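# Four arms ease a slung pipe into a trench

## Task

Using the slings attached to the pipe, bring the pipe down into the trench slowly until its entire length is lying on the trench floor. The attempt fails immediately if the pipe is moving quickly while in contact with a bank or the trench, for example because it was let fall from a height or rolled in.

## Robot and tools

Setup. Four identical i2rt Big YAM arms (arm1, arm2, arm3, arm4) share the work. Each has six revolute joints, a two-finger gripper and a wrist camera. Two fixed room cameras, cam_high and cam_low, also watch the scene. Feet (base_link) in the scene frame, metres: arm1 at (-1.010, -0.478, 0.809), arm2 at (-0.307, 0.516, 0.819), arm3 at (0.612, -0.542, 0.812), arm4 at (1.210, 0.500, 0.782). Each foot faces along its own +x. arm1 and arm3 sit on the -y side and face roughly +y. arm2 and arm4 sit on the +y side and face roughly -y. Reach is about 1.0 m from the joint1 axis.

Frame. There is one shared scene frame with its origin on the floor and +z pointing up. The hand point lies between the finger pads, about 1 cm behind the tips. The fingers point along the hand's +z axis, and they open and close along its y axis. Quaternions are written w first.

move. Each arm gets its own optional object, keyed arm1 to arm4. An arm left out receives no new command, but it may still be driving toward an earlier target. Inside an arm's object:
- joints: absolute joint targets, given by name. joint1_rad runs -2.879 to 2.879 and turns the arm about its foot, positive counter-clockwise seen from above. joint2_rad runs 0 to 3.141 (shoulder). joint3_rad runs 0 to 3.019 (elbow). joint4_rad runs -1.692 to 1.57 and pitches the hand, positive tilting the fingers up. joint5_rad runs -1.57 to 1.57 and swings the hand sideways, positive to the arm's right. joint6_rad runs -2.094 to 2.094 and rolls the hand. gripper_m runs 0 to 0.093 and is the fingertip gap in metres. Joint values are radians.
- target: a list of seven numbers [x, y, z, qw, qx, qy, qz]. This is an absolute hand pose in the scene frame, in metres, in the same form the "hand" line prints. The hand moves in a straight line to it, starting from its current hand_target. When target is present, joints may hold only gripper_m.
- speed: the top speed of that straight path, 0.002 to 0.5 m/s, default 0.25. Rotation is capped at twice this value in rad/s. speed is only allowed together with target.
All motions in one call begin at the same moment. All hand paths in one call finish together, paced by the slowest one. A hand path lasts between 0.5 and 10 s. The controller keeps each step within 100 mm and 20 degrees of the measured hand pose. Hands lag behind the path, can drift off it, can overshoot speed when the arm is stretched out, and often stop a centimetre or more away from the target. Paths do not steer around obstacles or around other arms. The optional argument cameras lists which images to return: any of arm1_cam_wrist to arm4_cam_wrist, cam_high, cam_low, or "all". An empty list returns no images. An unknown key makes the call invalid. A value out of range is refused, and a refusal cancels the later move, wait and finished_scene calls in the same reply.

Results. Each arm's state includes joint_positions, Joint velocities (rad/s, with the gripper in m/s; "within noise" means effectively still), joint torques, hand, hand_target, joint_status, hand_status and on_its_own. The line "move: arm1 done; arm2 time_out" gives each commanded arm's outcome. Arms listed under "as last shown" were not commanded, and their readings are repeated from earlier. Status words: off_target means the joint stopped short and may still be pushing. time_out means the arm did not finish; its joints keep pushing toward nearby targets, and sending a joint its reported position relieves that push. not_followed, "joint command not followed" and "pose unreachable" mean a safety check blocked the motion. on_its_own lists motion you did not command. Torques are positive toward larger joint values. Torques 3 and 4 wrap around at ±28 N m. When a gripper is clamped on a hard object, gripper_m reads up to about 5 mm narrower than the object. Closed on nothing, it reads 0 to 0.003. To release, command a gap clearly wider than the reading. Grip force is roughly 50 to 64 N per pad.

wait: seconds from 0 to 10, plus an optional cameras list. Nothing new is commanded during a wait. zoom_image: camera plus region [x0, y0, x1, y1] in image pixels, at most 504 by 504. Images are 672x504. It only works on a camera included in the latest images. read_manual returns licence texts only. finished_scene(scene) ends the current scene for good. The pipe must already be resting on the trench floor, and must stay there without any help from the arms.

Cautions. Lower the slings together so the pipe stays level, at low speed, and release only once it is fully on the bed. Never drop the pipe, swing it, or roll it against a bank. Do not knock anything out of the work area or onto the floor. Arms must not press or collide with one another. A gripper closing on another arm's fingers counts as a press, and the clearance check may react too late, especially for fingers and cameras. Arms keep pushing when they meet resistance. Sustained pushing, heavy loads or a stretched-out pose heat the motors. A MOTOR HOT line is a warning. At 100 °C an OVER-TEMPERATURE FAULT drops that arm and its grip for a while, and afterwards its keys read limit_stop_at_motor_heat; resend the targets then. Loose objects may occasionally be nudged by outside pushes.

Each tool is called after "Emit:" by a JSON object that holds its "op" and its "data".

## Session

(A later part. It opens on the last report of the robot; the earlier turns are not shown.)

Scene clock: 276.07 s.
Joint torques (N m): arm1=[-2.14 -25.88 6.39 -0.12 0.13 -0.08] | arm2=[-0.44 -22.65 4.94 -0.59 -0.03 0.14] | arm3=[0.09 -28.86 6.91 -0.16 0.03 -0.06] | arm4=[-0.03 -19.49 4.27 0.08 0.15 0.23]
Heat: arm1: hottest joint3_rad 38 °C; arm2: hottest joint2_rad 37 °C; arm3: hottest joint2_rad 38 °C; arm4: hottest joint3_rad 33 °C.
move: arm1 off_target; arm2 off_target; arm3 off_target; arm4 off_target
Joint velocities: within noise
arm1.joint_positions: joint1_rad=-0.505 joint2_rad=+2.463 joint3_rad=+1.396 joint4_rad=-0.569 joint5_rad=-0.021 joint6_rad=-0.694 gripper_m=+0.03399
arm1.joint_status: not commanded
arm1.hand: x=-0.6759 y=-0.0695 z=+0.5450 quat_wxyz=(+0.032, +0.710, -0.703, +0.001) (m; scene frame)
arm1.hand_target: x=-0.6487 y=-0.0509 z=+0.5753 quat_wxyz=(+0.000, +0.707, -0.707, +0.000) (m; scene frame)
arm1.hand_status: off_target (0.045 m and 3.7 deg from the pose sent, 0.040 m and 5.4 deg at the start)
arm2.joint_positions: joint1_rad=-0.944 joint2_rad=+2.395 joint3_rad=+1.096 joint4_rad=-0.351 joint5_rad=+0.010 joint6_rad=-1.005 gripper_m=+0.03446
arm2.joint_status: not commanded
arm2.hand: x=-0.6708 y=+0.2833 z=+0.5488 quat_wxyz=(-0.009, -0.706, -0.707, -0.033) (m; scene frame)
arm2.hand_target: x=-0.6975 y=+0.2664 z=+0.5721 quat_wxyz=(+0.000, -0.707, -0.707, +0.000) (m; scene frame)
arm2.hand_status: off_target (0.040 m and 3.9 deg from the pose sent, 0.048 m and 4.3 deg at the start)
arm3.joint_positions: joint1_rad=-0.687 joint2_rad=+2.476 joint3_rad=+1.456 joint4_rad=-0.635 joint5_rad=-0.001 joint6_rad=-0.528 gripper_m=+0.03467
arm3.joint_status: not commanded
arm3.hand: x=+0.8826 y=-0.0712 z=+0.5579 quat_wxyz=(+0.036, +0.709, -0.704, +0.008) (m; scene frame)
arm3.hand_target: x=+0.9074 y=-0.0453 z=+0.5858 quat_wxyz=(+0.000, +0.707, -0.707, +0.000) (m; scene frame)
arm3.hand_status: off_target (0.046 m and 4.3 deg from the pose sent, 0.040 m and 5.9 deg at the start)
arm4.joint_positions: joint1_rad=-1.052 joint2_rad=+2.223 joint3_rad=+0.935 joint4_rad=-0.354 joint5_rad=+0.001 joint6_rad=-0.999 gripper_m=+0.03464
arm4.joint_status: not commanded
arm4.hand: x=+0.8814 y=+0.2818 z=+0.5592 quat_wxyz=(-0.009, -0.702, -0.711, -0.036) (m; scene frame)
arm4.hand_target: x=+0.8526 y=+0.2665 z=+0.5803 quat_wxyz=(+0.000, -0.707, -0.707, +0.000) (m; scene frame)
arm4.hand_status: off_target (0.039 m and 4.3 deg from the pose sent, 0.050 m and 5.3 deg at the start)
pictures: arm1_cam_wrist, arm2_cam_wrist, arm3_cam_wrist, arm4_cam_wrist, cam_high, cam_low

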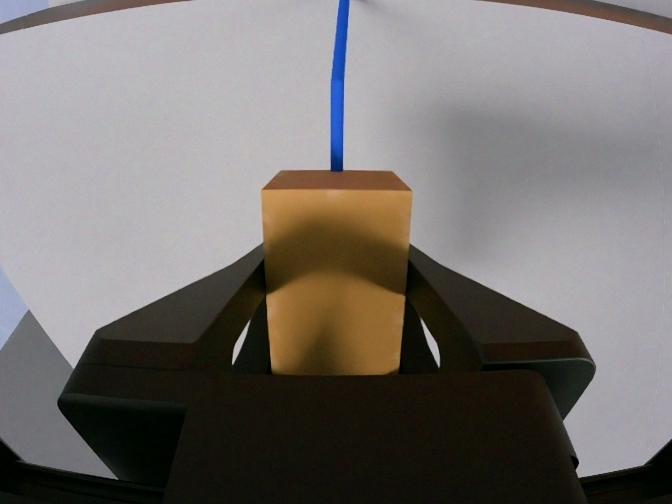

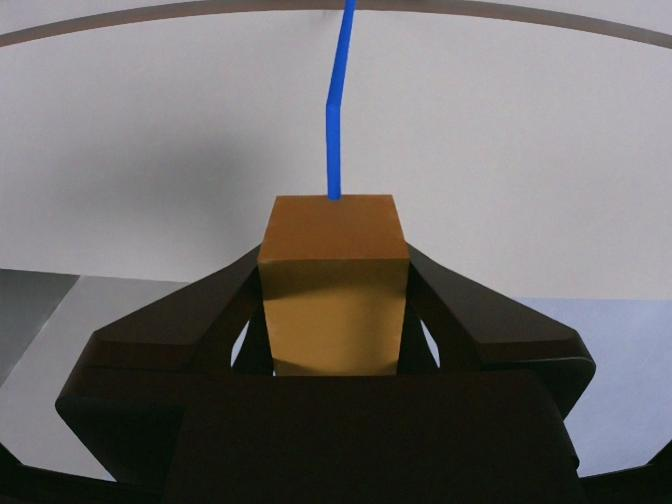

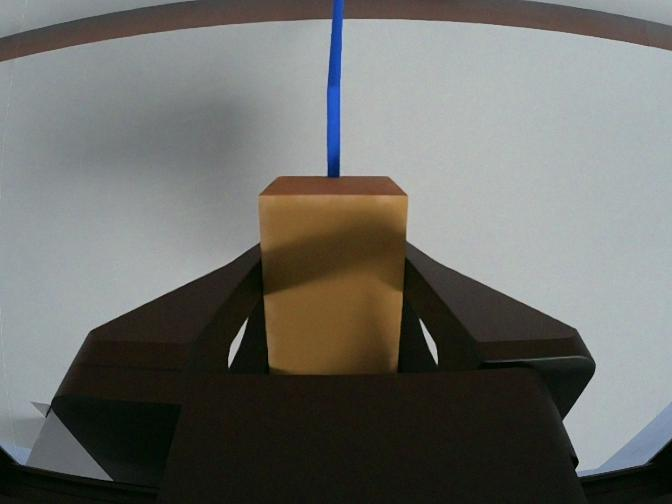

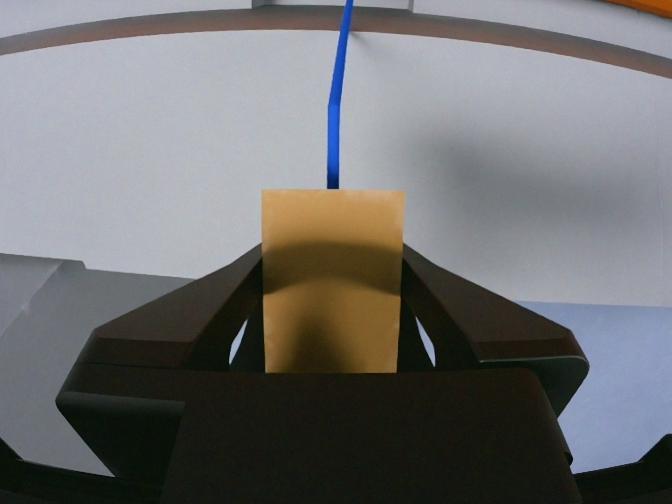

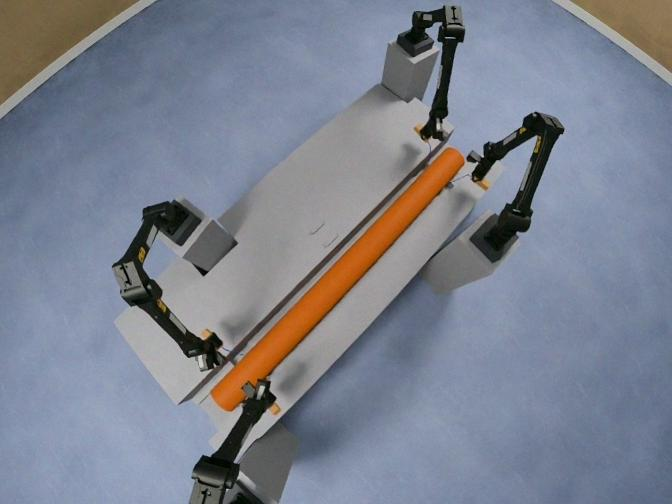

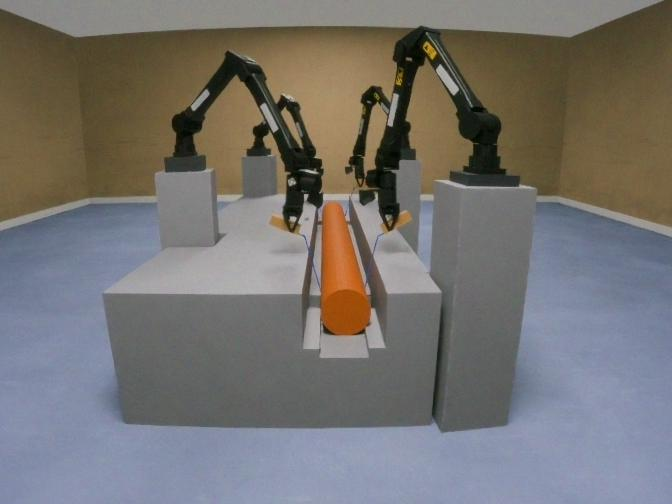

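Emit:
{"op": "move", "data": {"arm1": {"target": [-0.650, -0.058, 0.525, 0, 0.7071, -0.7071, 0], "speed": 0.04}, "arm2": {"target": [-0.694, 0.272, 0.525, 0, 0.7071, 0.7071, 0], "speed": 0.04}, "arm3": {"target": [0.905, -0.056, 0.535, 0, 0.7071, -0.7071, 0], "speed": 0.04}, "arm4": {"target": [0.856, 0.276, 0.53, 0, 0.7071, 0.7071, 0], "speed": 0.04}}}

Scene clock: 280.20 s.
Joint torques (N m): arm1=[-0.85 -19.84 6.45 0.77 0.03 -0.11] | arm2=[-1.08 -18.26 4.83 0.01 -0.07 0.07] | arm3=[0.44 -24.64 6.04 0.35 -0.04 -0.05] | arm4=[-0.32 -15.85 3.47 0.58 0.11 0.07]
Heat: arm1: hottest joint3_rad 38 °C; arm2: hottest joint2_rad 38 °C; arm3: hottest joint2_rad 38 °C; arm4: hottest joint3_rad 33 °C.
move: arm1 off_target; arm2 off_target; arm3 off_target; arm4 off_target
Joint velocities: within noise
arm1.joint_positions: joint1_rad=-0.520 joint2_rad=+2.493 joint3_rad=+1.422 joint4_rad=-0.516 joint5_rad=-0.019 joint6_rad=-0.695 gripper_m=+0.03399
arm1.joint_status: not commanded
arm1.hand: x=-0.6591 y=-0.0622 z=+0.5340 quat_wxyz=(+0.007, +0.706, -0.708, +0.000) (m; scene frame)
arm1.hand_target: x=-0.6503 y=-0.0583 z=+0.5253 quat_wxyz=(+0.000, +0.707, -0.707, +0.000) (m; scene frame)
arm1.hand_status: off_target (0.013 m and 0.8 deg from the pose sent, 0.035 m and 3.7 deg at the start)
arm2.joint_positions: joint1_rad=-0.944 joint2_rad=+2.456 joint3_rad=+1.127 joint4_rad=-0.284 joint5_rad=+0.012 joint6_rad=-1.005 gripper_m=+0.03446
arm2.joint_status: not commanded
arm2.hand: x=-0.6794 y=+0.2777 z=+0.5251 quat_wxyz=(-0.004, -0.707, -0.707, -0.015) (m; scene frame)
arm2.hand_target: x=-0.6937 y=+0.2723 z=+0.5253 quat_wxyz=(+0.000, -0.707, -0.707, +0.000) (m; scene frame)
arm2.hand_status: off_target (0.016 m and 1.8 deg from the pose sent, 0.035 m and 3.9 deg at the start)
arm3.joint_positions: joint1_rad=-0.698 joint2_rad=+2.523 joint3_rad=+1.472 joint4_rad=-0.558 joint5_rad=-0.001 joint6_rad=-0.535 gripper_m=+0.03467
arm3.joint_status: not commanded
arm3.hand: x=+0.8926 y=-0.0657 z=+0.5353 quat_wxyz=(+0.014, +0.708, -0.706, +0.002) (m; scene frame)
arm3.hand_target: x=+0.9048 y=-0.0563 z=+0.5354 quat_wxyz=(+0.000, +0.707, -0.707, +0.000) (m; scene frame)
arm3.hand_status: off_target (0.016 m and 1.6 deg from the pose sent, 0.035 m and 4.3 deg at the start)
arm4.joint_positions: joint1_rad=-1.062 joint2_rad=+2.306 joint3_rad=+0.957 joint4_rad=-0.254 joint5_rad=+0.002 joint6_rad=-0.999 gripper_m=+0.03464
arm4.joint_status: not commanded
arm4.hand: x=+0.8728 y=+0.2814 z=+0.5284 quat_wxyz=(-0.005, -0.706, -0.708, -0.017) (m; scene frame)
arm4.hand_target: x=+0.8563 y=+0.2763 z=+0.5304 quat_wxyz=(+0.000, -0.707, -0.707, +0.000) (m; scene frame)
arm4.hand_status: off_target (0.018 m and 2.0 deg from the pose sent, 0.039 m and 4.3 deg at the start)
pictures: arm1_cam_wrist, arm2_cam_wrist, arm3_cam_wrist, arm4_cam_wrist, cam_high, cam_low

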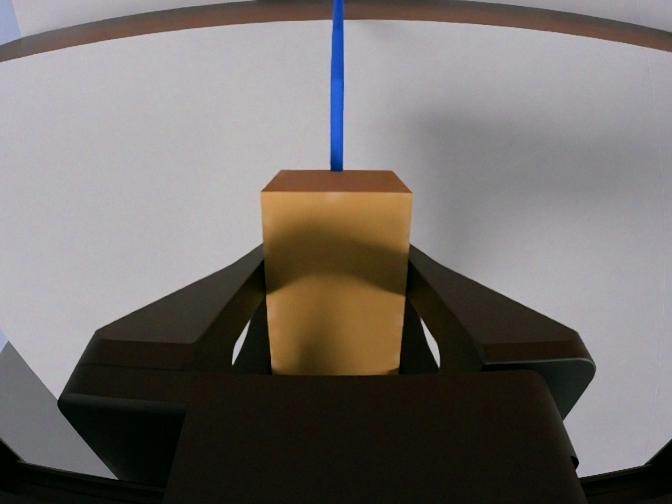

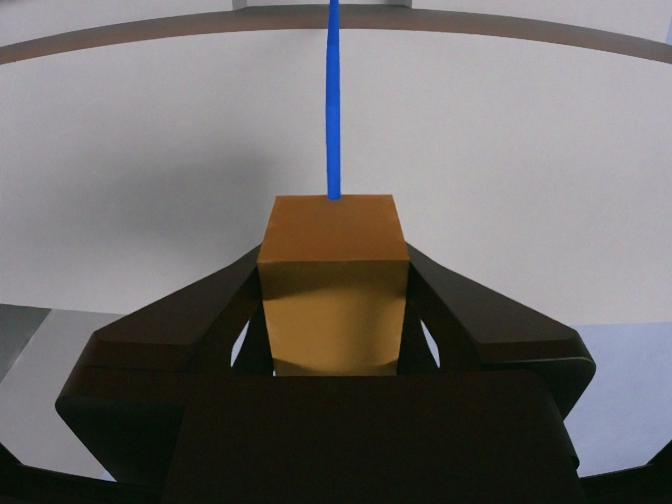

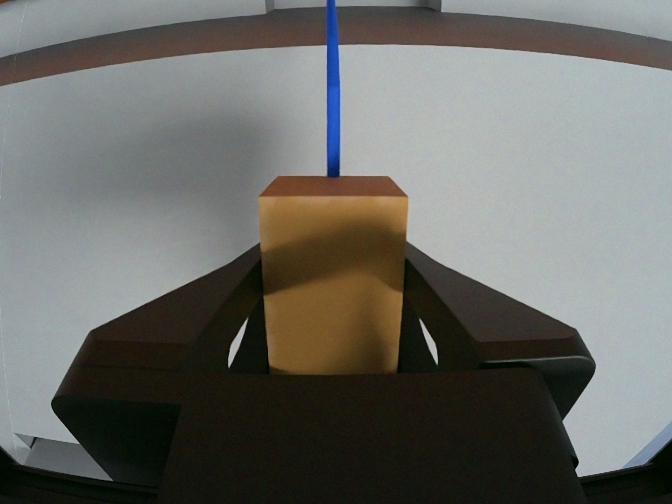

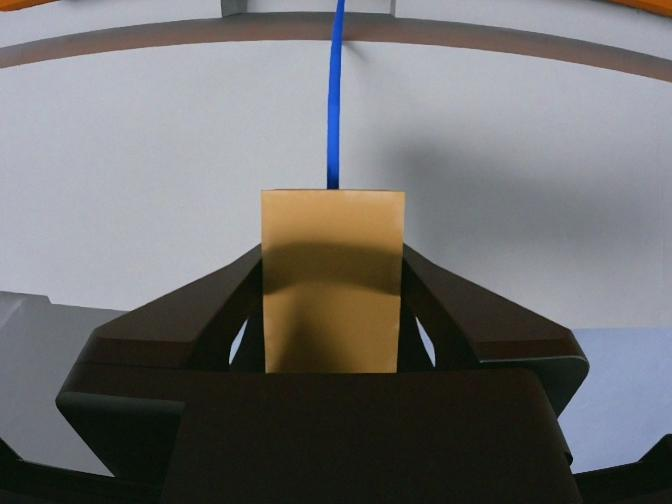

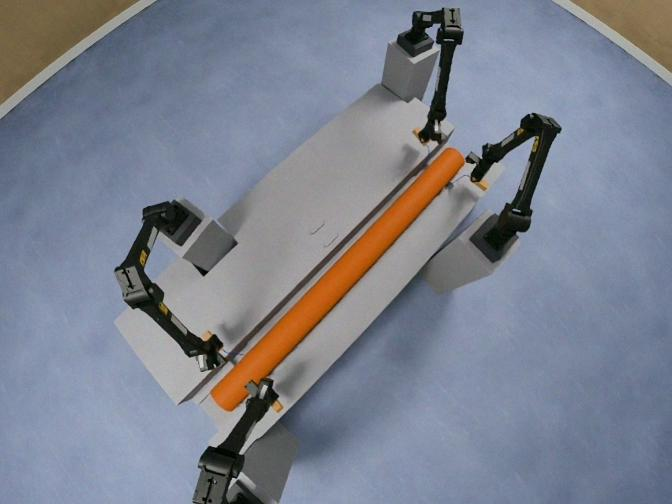

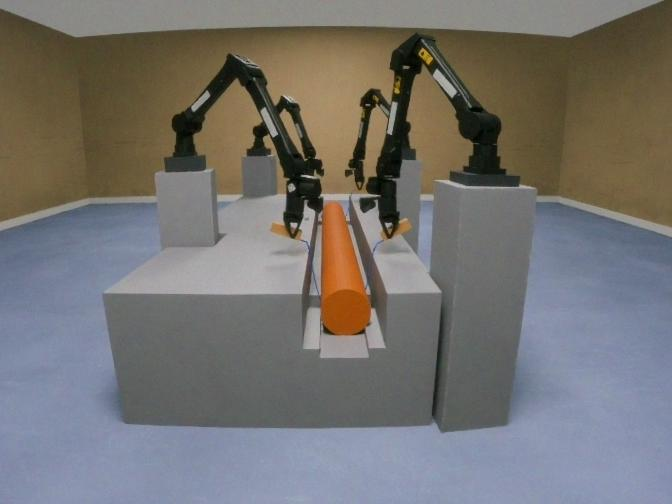

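Emit:
{"op": "move", "data": {"arm1": {"target": [-0.675, -0.085, 0.462, 0, 0.7071, -0.7071, 0], "speed": 0.06}, "arm2": {"target": [-0.685, 0.290, 0.466, 0, 0.7071, 0.7071, 0], "speed": 0.06}, "arm3": {"target": [0.885, -0.085, 0.468, 0, 0.7071, -0.7071, 0], "speed": 0.06}, "arm4": {"target": [0.875, 0.295, 0.468, 0, 0.7071, 0.7071, 0], "speed": 0.06}}}

Scene clock: 285.43 s.
Joint torques (N m): arm1=[-0.5 -19.25 3.32 1.05 -0.02 -0.04] | arm2=[-1.73 -18.2 3.3 -0.02 -0.06 0.06] | arm3=[0.67 -23.41 3.23 0.44 -0.06 -0.02] | arm4=[-0.44 -12.16 2.29 1.62 0.3 0.16]
Heat: arm1: hottest joint3_rad 37 °C; arm2: hottest joint2_rad 38 °C; arm3: hottest joint2_rad 38 °C; arm4: hottest joint3_rad 33 °C.
move: arm1 off_target; arm2 off_target; arm3 off_target; arm4 off_target
Joint velocities: within noise
arm1.joint_positions: joint1_rad=-0.520 joint2_rad=+2.600 joint3_rad=+1.411 joint4_rad=-0.364 joint5_rad=-0.018 joint6_rad=-0.696 gripper_m=+0.03399
arm1.joint_status: not commanded
arm1.hand: x=-0.6687 y=-0.0751 z=+0.4770 quat_wxyz=(-0.009, +0.707, -0.708, -0.002) (m; scene frame)
arm1.hand_target: x=-0.6753 y=-0.0852 z=+0.4626 quat_wxyz=(+0.000, +0.707, -0.707, +0.000) (m; scene frame)
arm1.hand_status: off_target (0.019 m and 1.1 deg from the pose sent, 0.077 m and 0.8 deg at the start)
arm2.joint_positions: joint1_rad=-0.960 joint2_rad=+2.601 joint3_rad=+1.168 joint4_rad=-0.174 joint5_rad=+0.012 joint6_rad=-1.029 gripper_m=+0.03446
arm2.joint_status: not commanded
arm2.hand: x=-0.6716 y=+0.2903 z=+0.4671 quat_wxyz=(-0.004, -0.704, -0.710, -0.012) (m; scene frame)
arm2.hand_target: x=-0.6849 y=+0.2902 z=+0.4663 quat_wxyz=(+0.000, -0.707, -0.707, +0.000) (m; scene frame)
arm2.hand_status: off_target (0.013 m and 1.5 deg from the pose sent, 0.061 m and 1.8 deg at the start)
arm3.joint_positions: joint1_rad=-0.698 joint2_rad=+2.628 joint3_rad=+1.463 joint4_rad=-0.406 joint5_rad=-0.001 joint6_rad=-0.536 gripper_m=+0.03467
arm3.joint_status: not commanded
arm3.hand: x=+0.8855 y=-0.0775 z=+0.4780 quat_wxyz=(-0.005, +0.708, -0.706, -0.003) (m; scene frame)
arm3.hand_target: x=+0.8848 y=-0.0849 z=+0.4683 quat_wxyz=(+0.000, +0.707, -0.707, +0.000) (m; scene frame)
arm3.hand_status: off_target (0.013 m and 0.6 deg from the pose sent, 0.070 m and 1.6 deg at the start)
arm4.joint_positions: joint1_rad=-1.078 joint2_rad=+2.427 joint3_rad=+0.963 joint4_rad=-0.122 joint5_rad=-0.003 joint6_rad=-1.023 gripper_m=+0.03464
arm4.joint_status: not commanded
arm4.hand: x=+0.8808 y=+0.2923 z=+0.4828 quat_wxyz=(-0.006, -0.703, -0.711, -0.007) (m; scene frame)
arm4.hand_target: x=+0.8754 y=+0.2952 z=+0.4688 quat_wxyz=(+0.000, -0.707, -0.707, +0.000) (m; scene frame)
arm4.hand_status: off_target (0.016 m and 1.2 deg from the pose sent, 0.062 m and 2.0 deg at the start)
pictures: arm1_cam_wrist, arm2_cam_wrist, arm3_cam_wrist, arm4_cam_wrist, cam_high, cam_low

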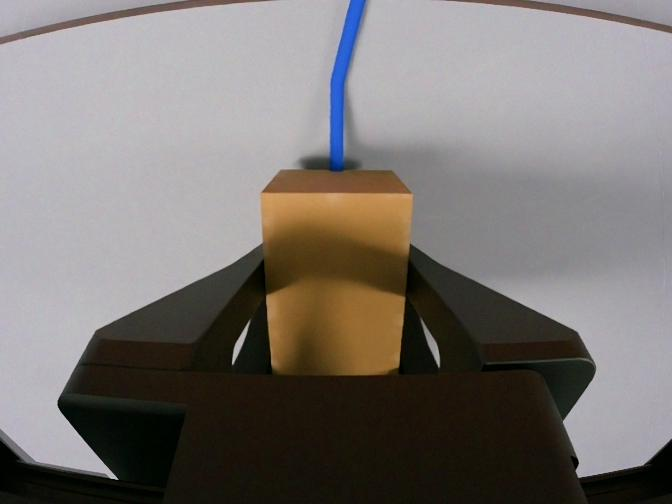

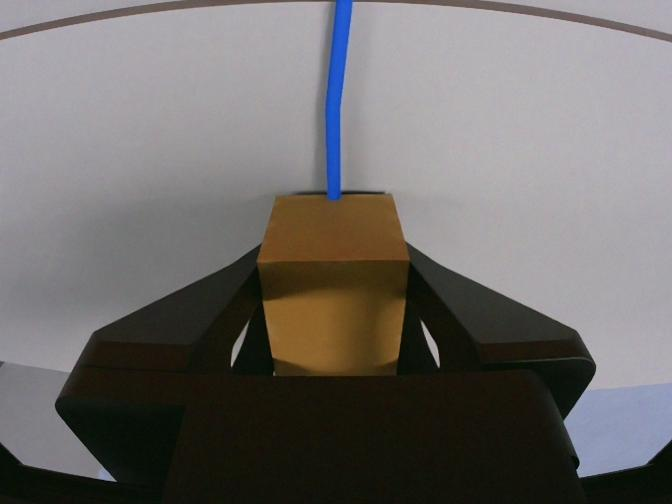

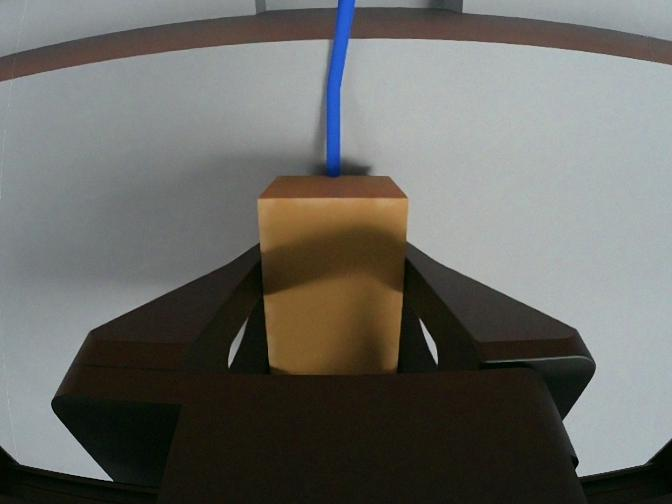

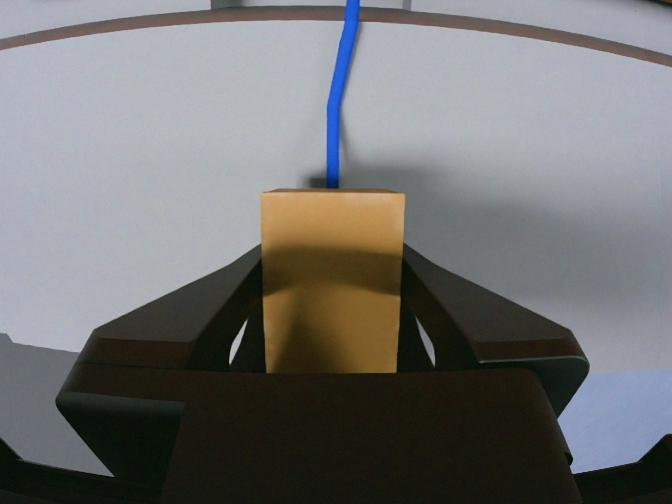

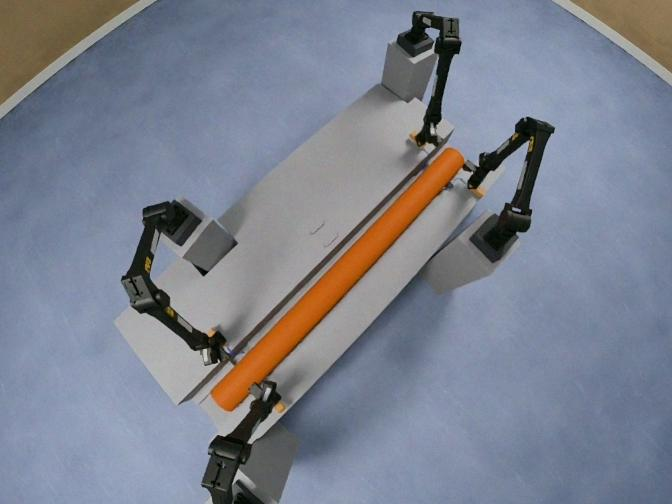

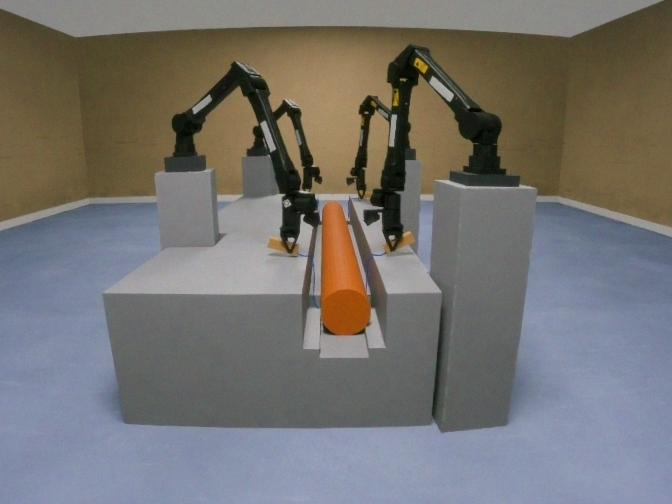

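Emit:
{"op": "move", "data": {"arm1": {"joints": {"gripper_m": 0.06}}, "arm2": {"joints": {"gripper_m": 0.06}}, "arm3": {"joints": {"gripper_m": 0.06}}, "arm4": {"joints": {"gripper_m": 0.06}}}}

Scene clock: 289.67 s.
Joint torques (N m): arm1=[-0.32 -19.37 3.07 0.83 0.04 -0.02] | arm2=[-1.73 -18.26 3.36 -0.02 -0.09 0.06] | arm3=[0.79 -23.65 3.25 0.44 -0.07 0] | arm4=[-0.26 -15.79 1.31 0.65 0.1 0.17]
Heat: arm1: hottest joint3_rad 37 °C; arm2: hottest joint2_rad 38 °C; arm3: hottest joint2_rad 37 °C; arm4: hottest joint3_rad 33 °C.
move: arm1 done; arm2 done; arm3 done; arm4 done
Joint velocities: within noise
arm1.joint_positions: joint1_rad=-0.520 joint2_rad=+2.600 joint3_rad=+1.411 joint4_rad=-0.364 joint5_rad=-0.018 joint6_rad=-0.696 gripper_m=+0.05993
arm1.joint_status: all done
arm1.hand: x=-0.6686 y=-0.0752 z=+0.4770 quat_wxyz=(-0.010, +0.707, -0.708, -0.002) (m; scene frame)
arm1.hand_target: x=-0.6753 y=-0.0852 z=+0.4626 quat_wxyz=(+0.000, +0.707, -0.707, +0.000) (m; scene frame)
arm1.hand_status: not commanded
arm2.joint_positions: joint1_rad=-0.960 joint2_rad=+2.601 joint3_rad=+1.168 joint4_rad=-0.173 joint5_rad=+0.012 joint6_rad=-1.030 gripper_m=+0.05996
arm2.joint_status: all done
arm2.hand: x=-0.6717 y=+0.2902 z=+0.4671 quat_wxyz=(-0.004, -0.704, -0.710, -0.012) (m; scene frame)
arm2.hand_target: x=-0.6849 y=+0.2901 z=+0.4663 quat_wxyz=(+0.000, -0.707, -0.707, +0.000) (m; scene frame)
arm2.hand_status: not commanded
arm3.joint_positions: joint1_rad=-0.698 joint2_rad=+2.628 joint3_rad=+1.463 joint4_rad=-0.406 joint5_rad=-0.001 joint6_rad=-0.536 gripper_m=+0.05993
arm3.joint_status: all done
arm3.hand: x=+0.8854 y=-0.0777 z=+0.4778 quat_wxyz=(-0.004, +0.708, -0.706, -0.003) (m; scene frame)
arm3.hand_target: x=+0.8848 y=-0.0850 z=+0.4683 quat_wxyz=(+0.000, +0.707, -0.707, +0.000) (m; scene frame)
arm3.hand_status: not commanded
arm4.joint_positions: joint1_rad=-1.078 joint2_rad=+2.468 joint3_rad=+0.973 joint4_rad=-0.096 joint5_rad=+0.002 joint6_rad=-1.024 gripper_m=+0.05991
arm4.joint_status: all done
arm4.hand: x=+0.8850 y=+0.2961 z=+0.4681 quat_wxyz=(-0.004, -0.703, -0.711, -0.011) (m; scene frame)
arm4.hand_target: x=+0.8756 y=+0.2952 z=+0.4688 quat_wxyz=(+0.000, -0.707, -0.707, +0.000) (m; scene frame)
arm4.hand_status: not commanded
pictures: arm1_cam_wrist, arm2_cam_wrist, arm3_cam_wrist, arm4_cam_wrist, cam_high, cam_low

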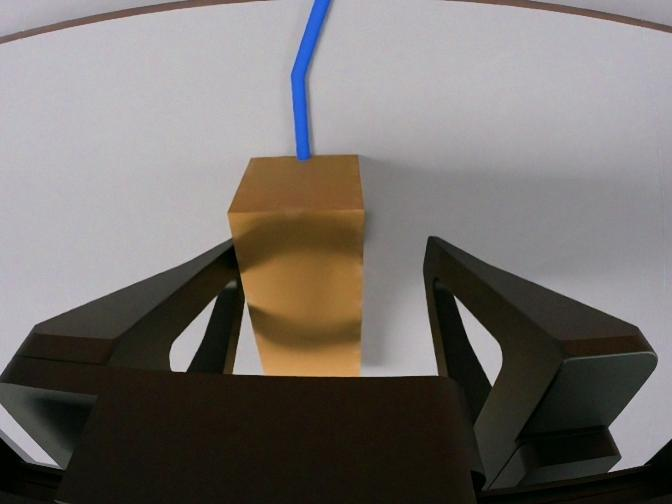

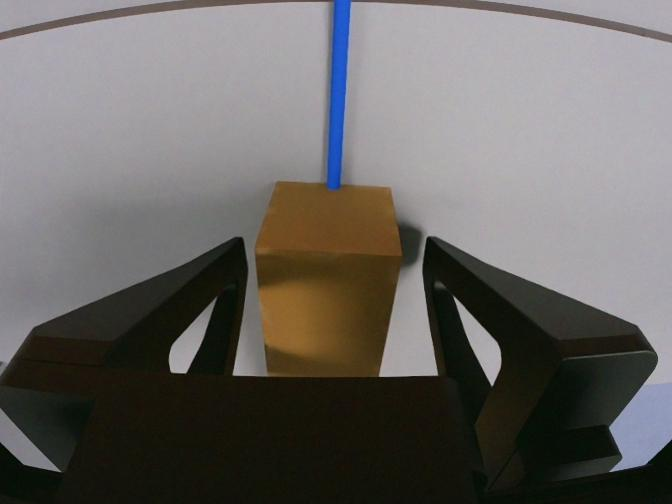

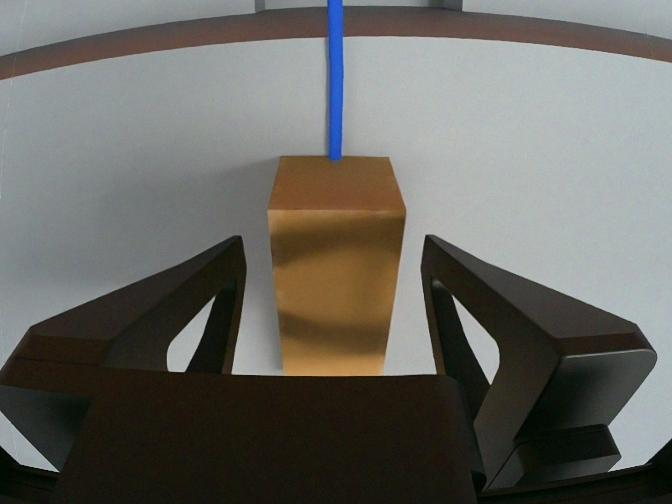

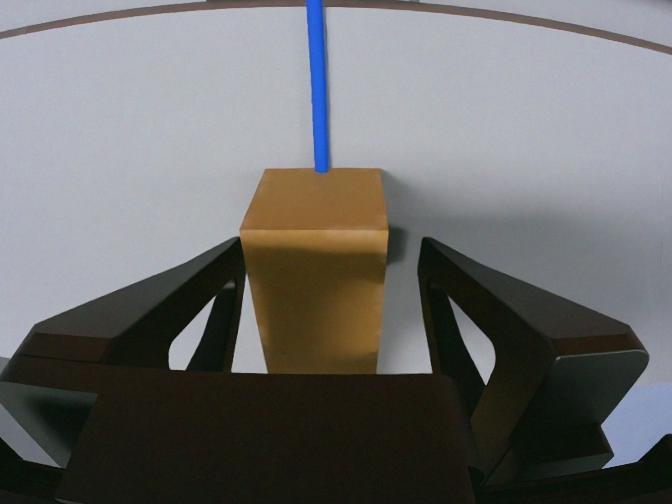

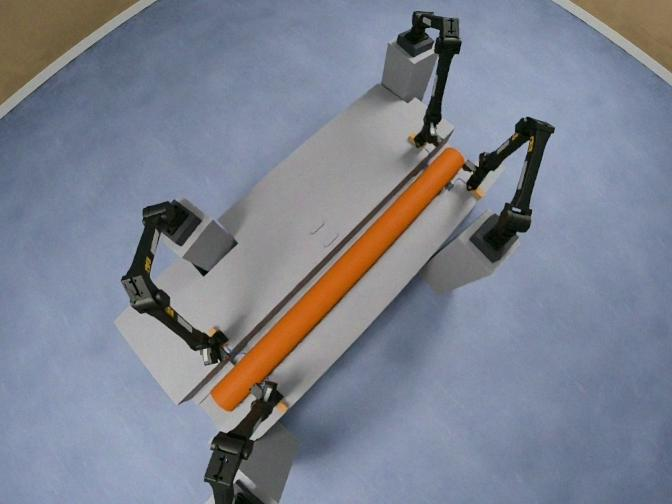

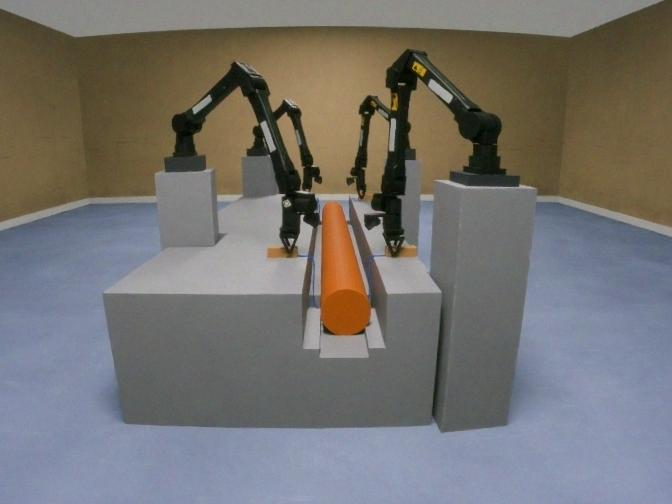

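Emit:
{"op": "finished_scene", "data": {"scene": 1}}

The scene is finished: the task was done.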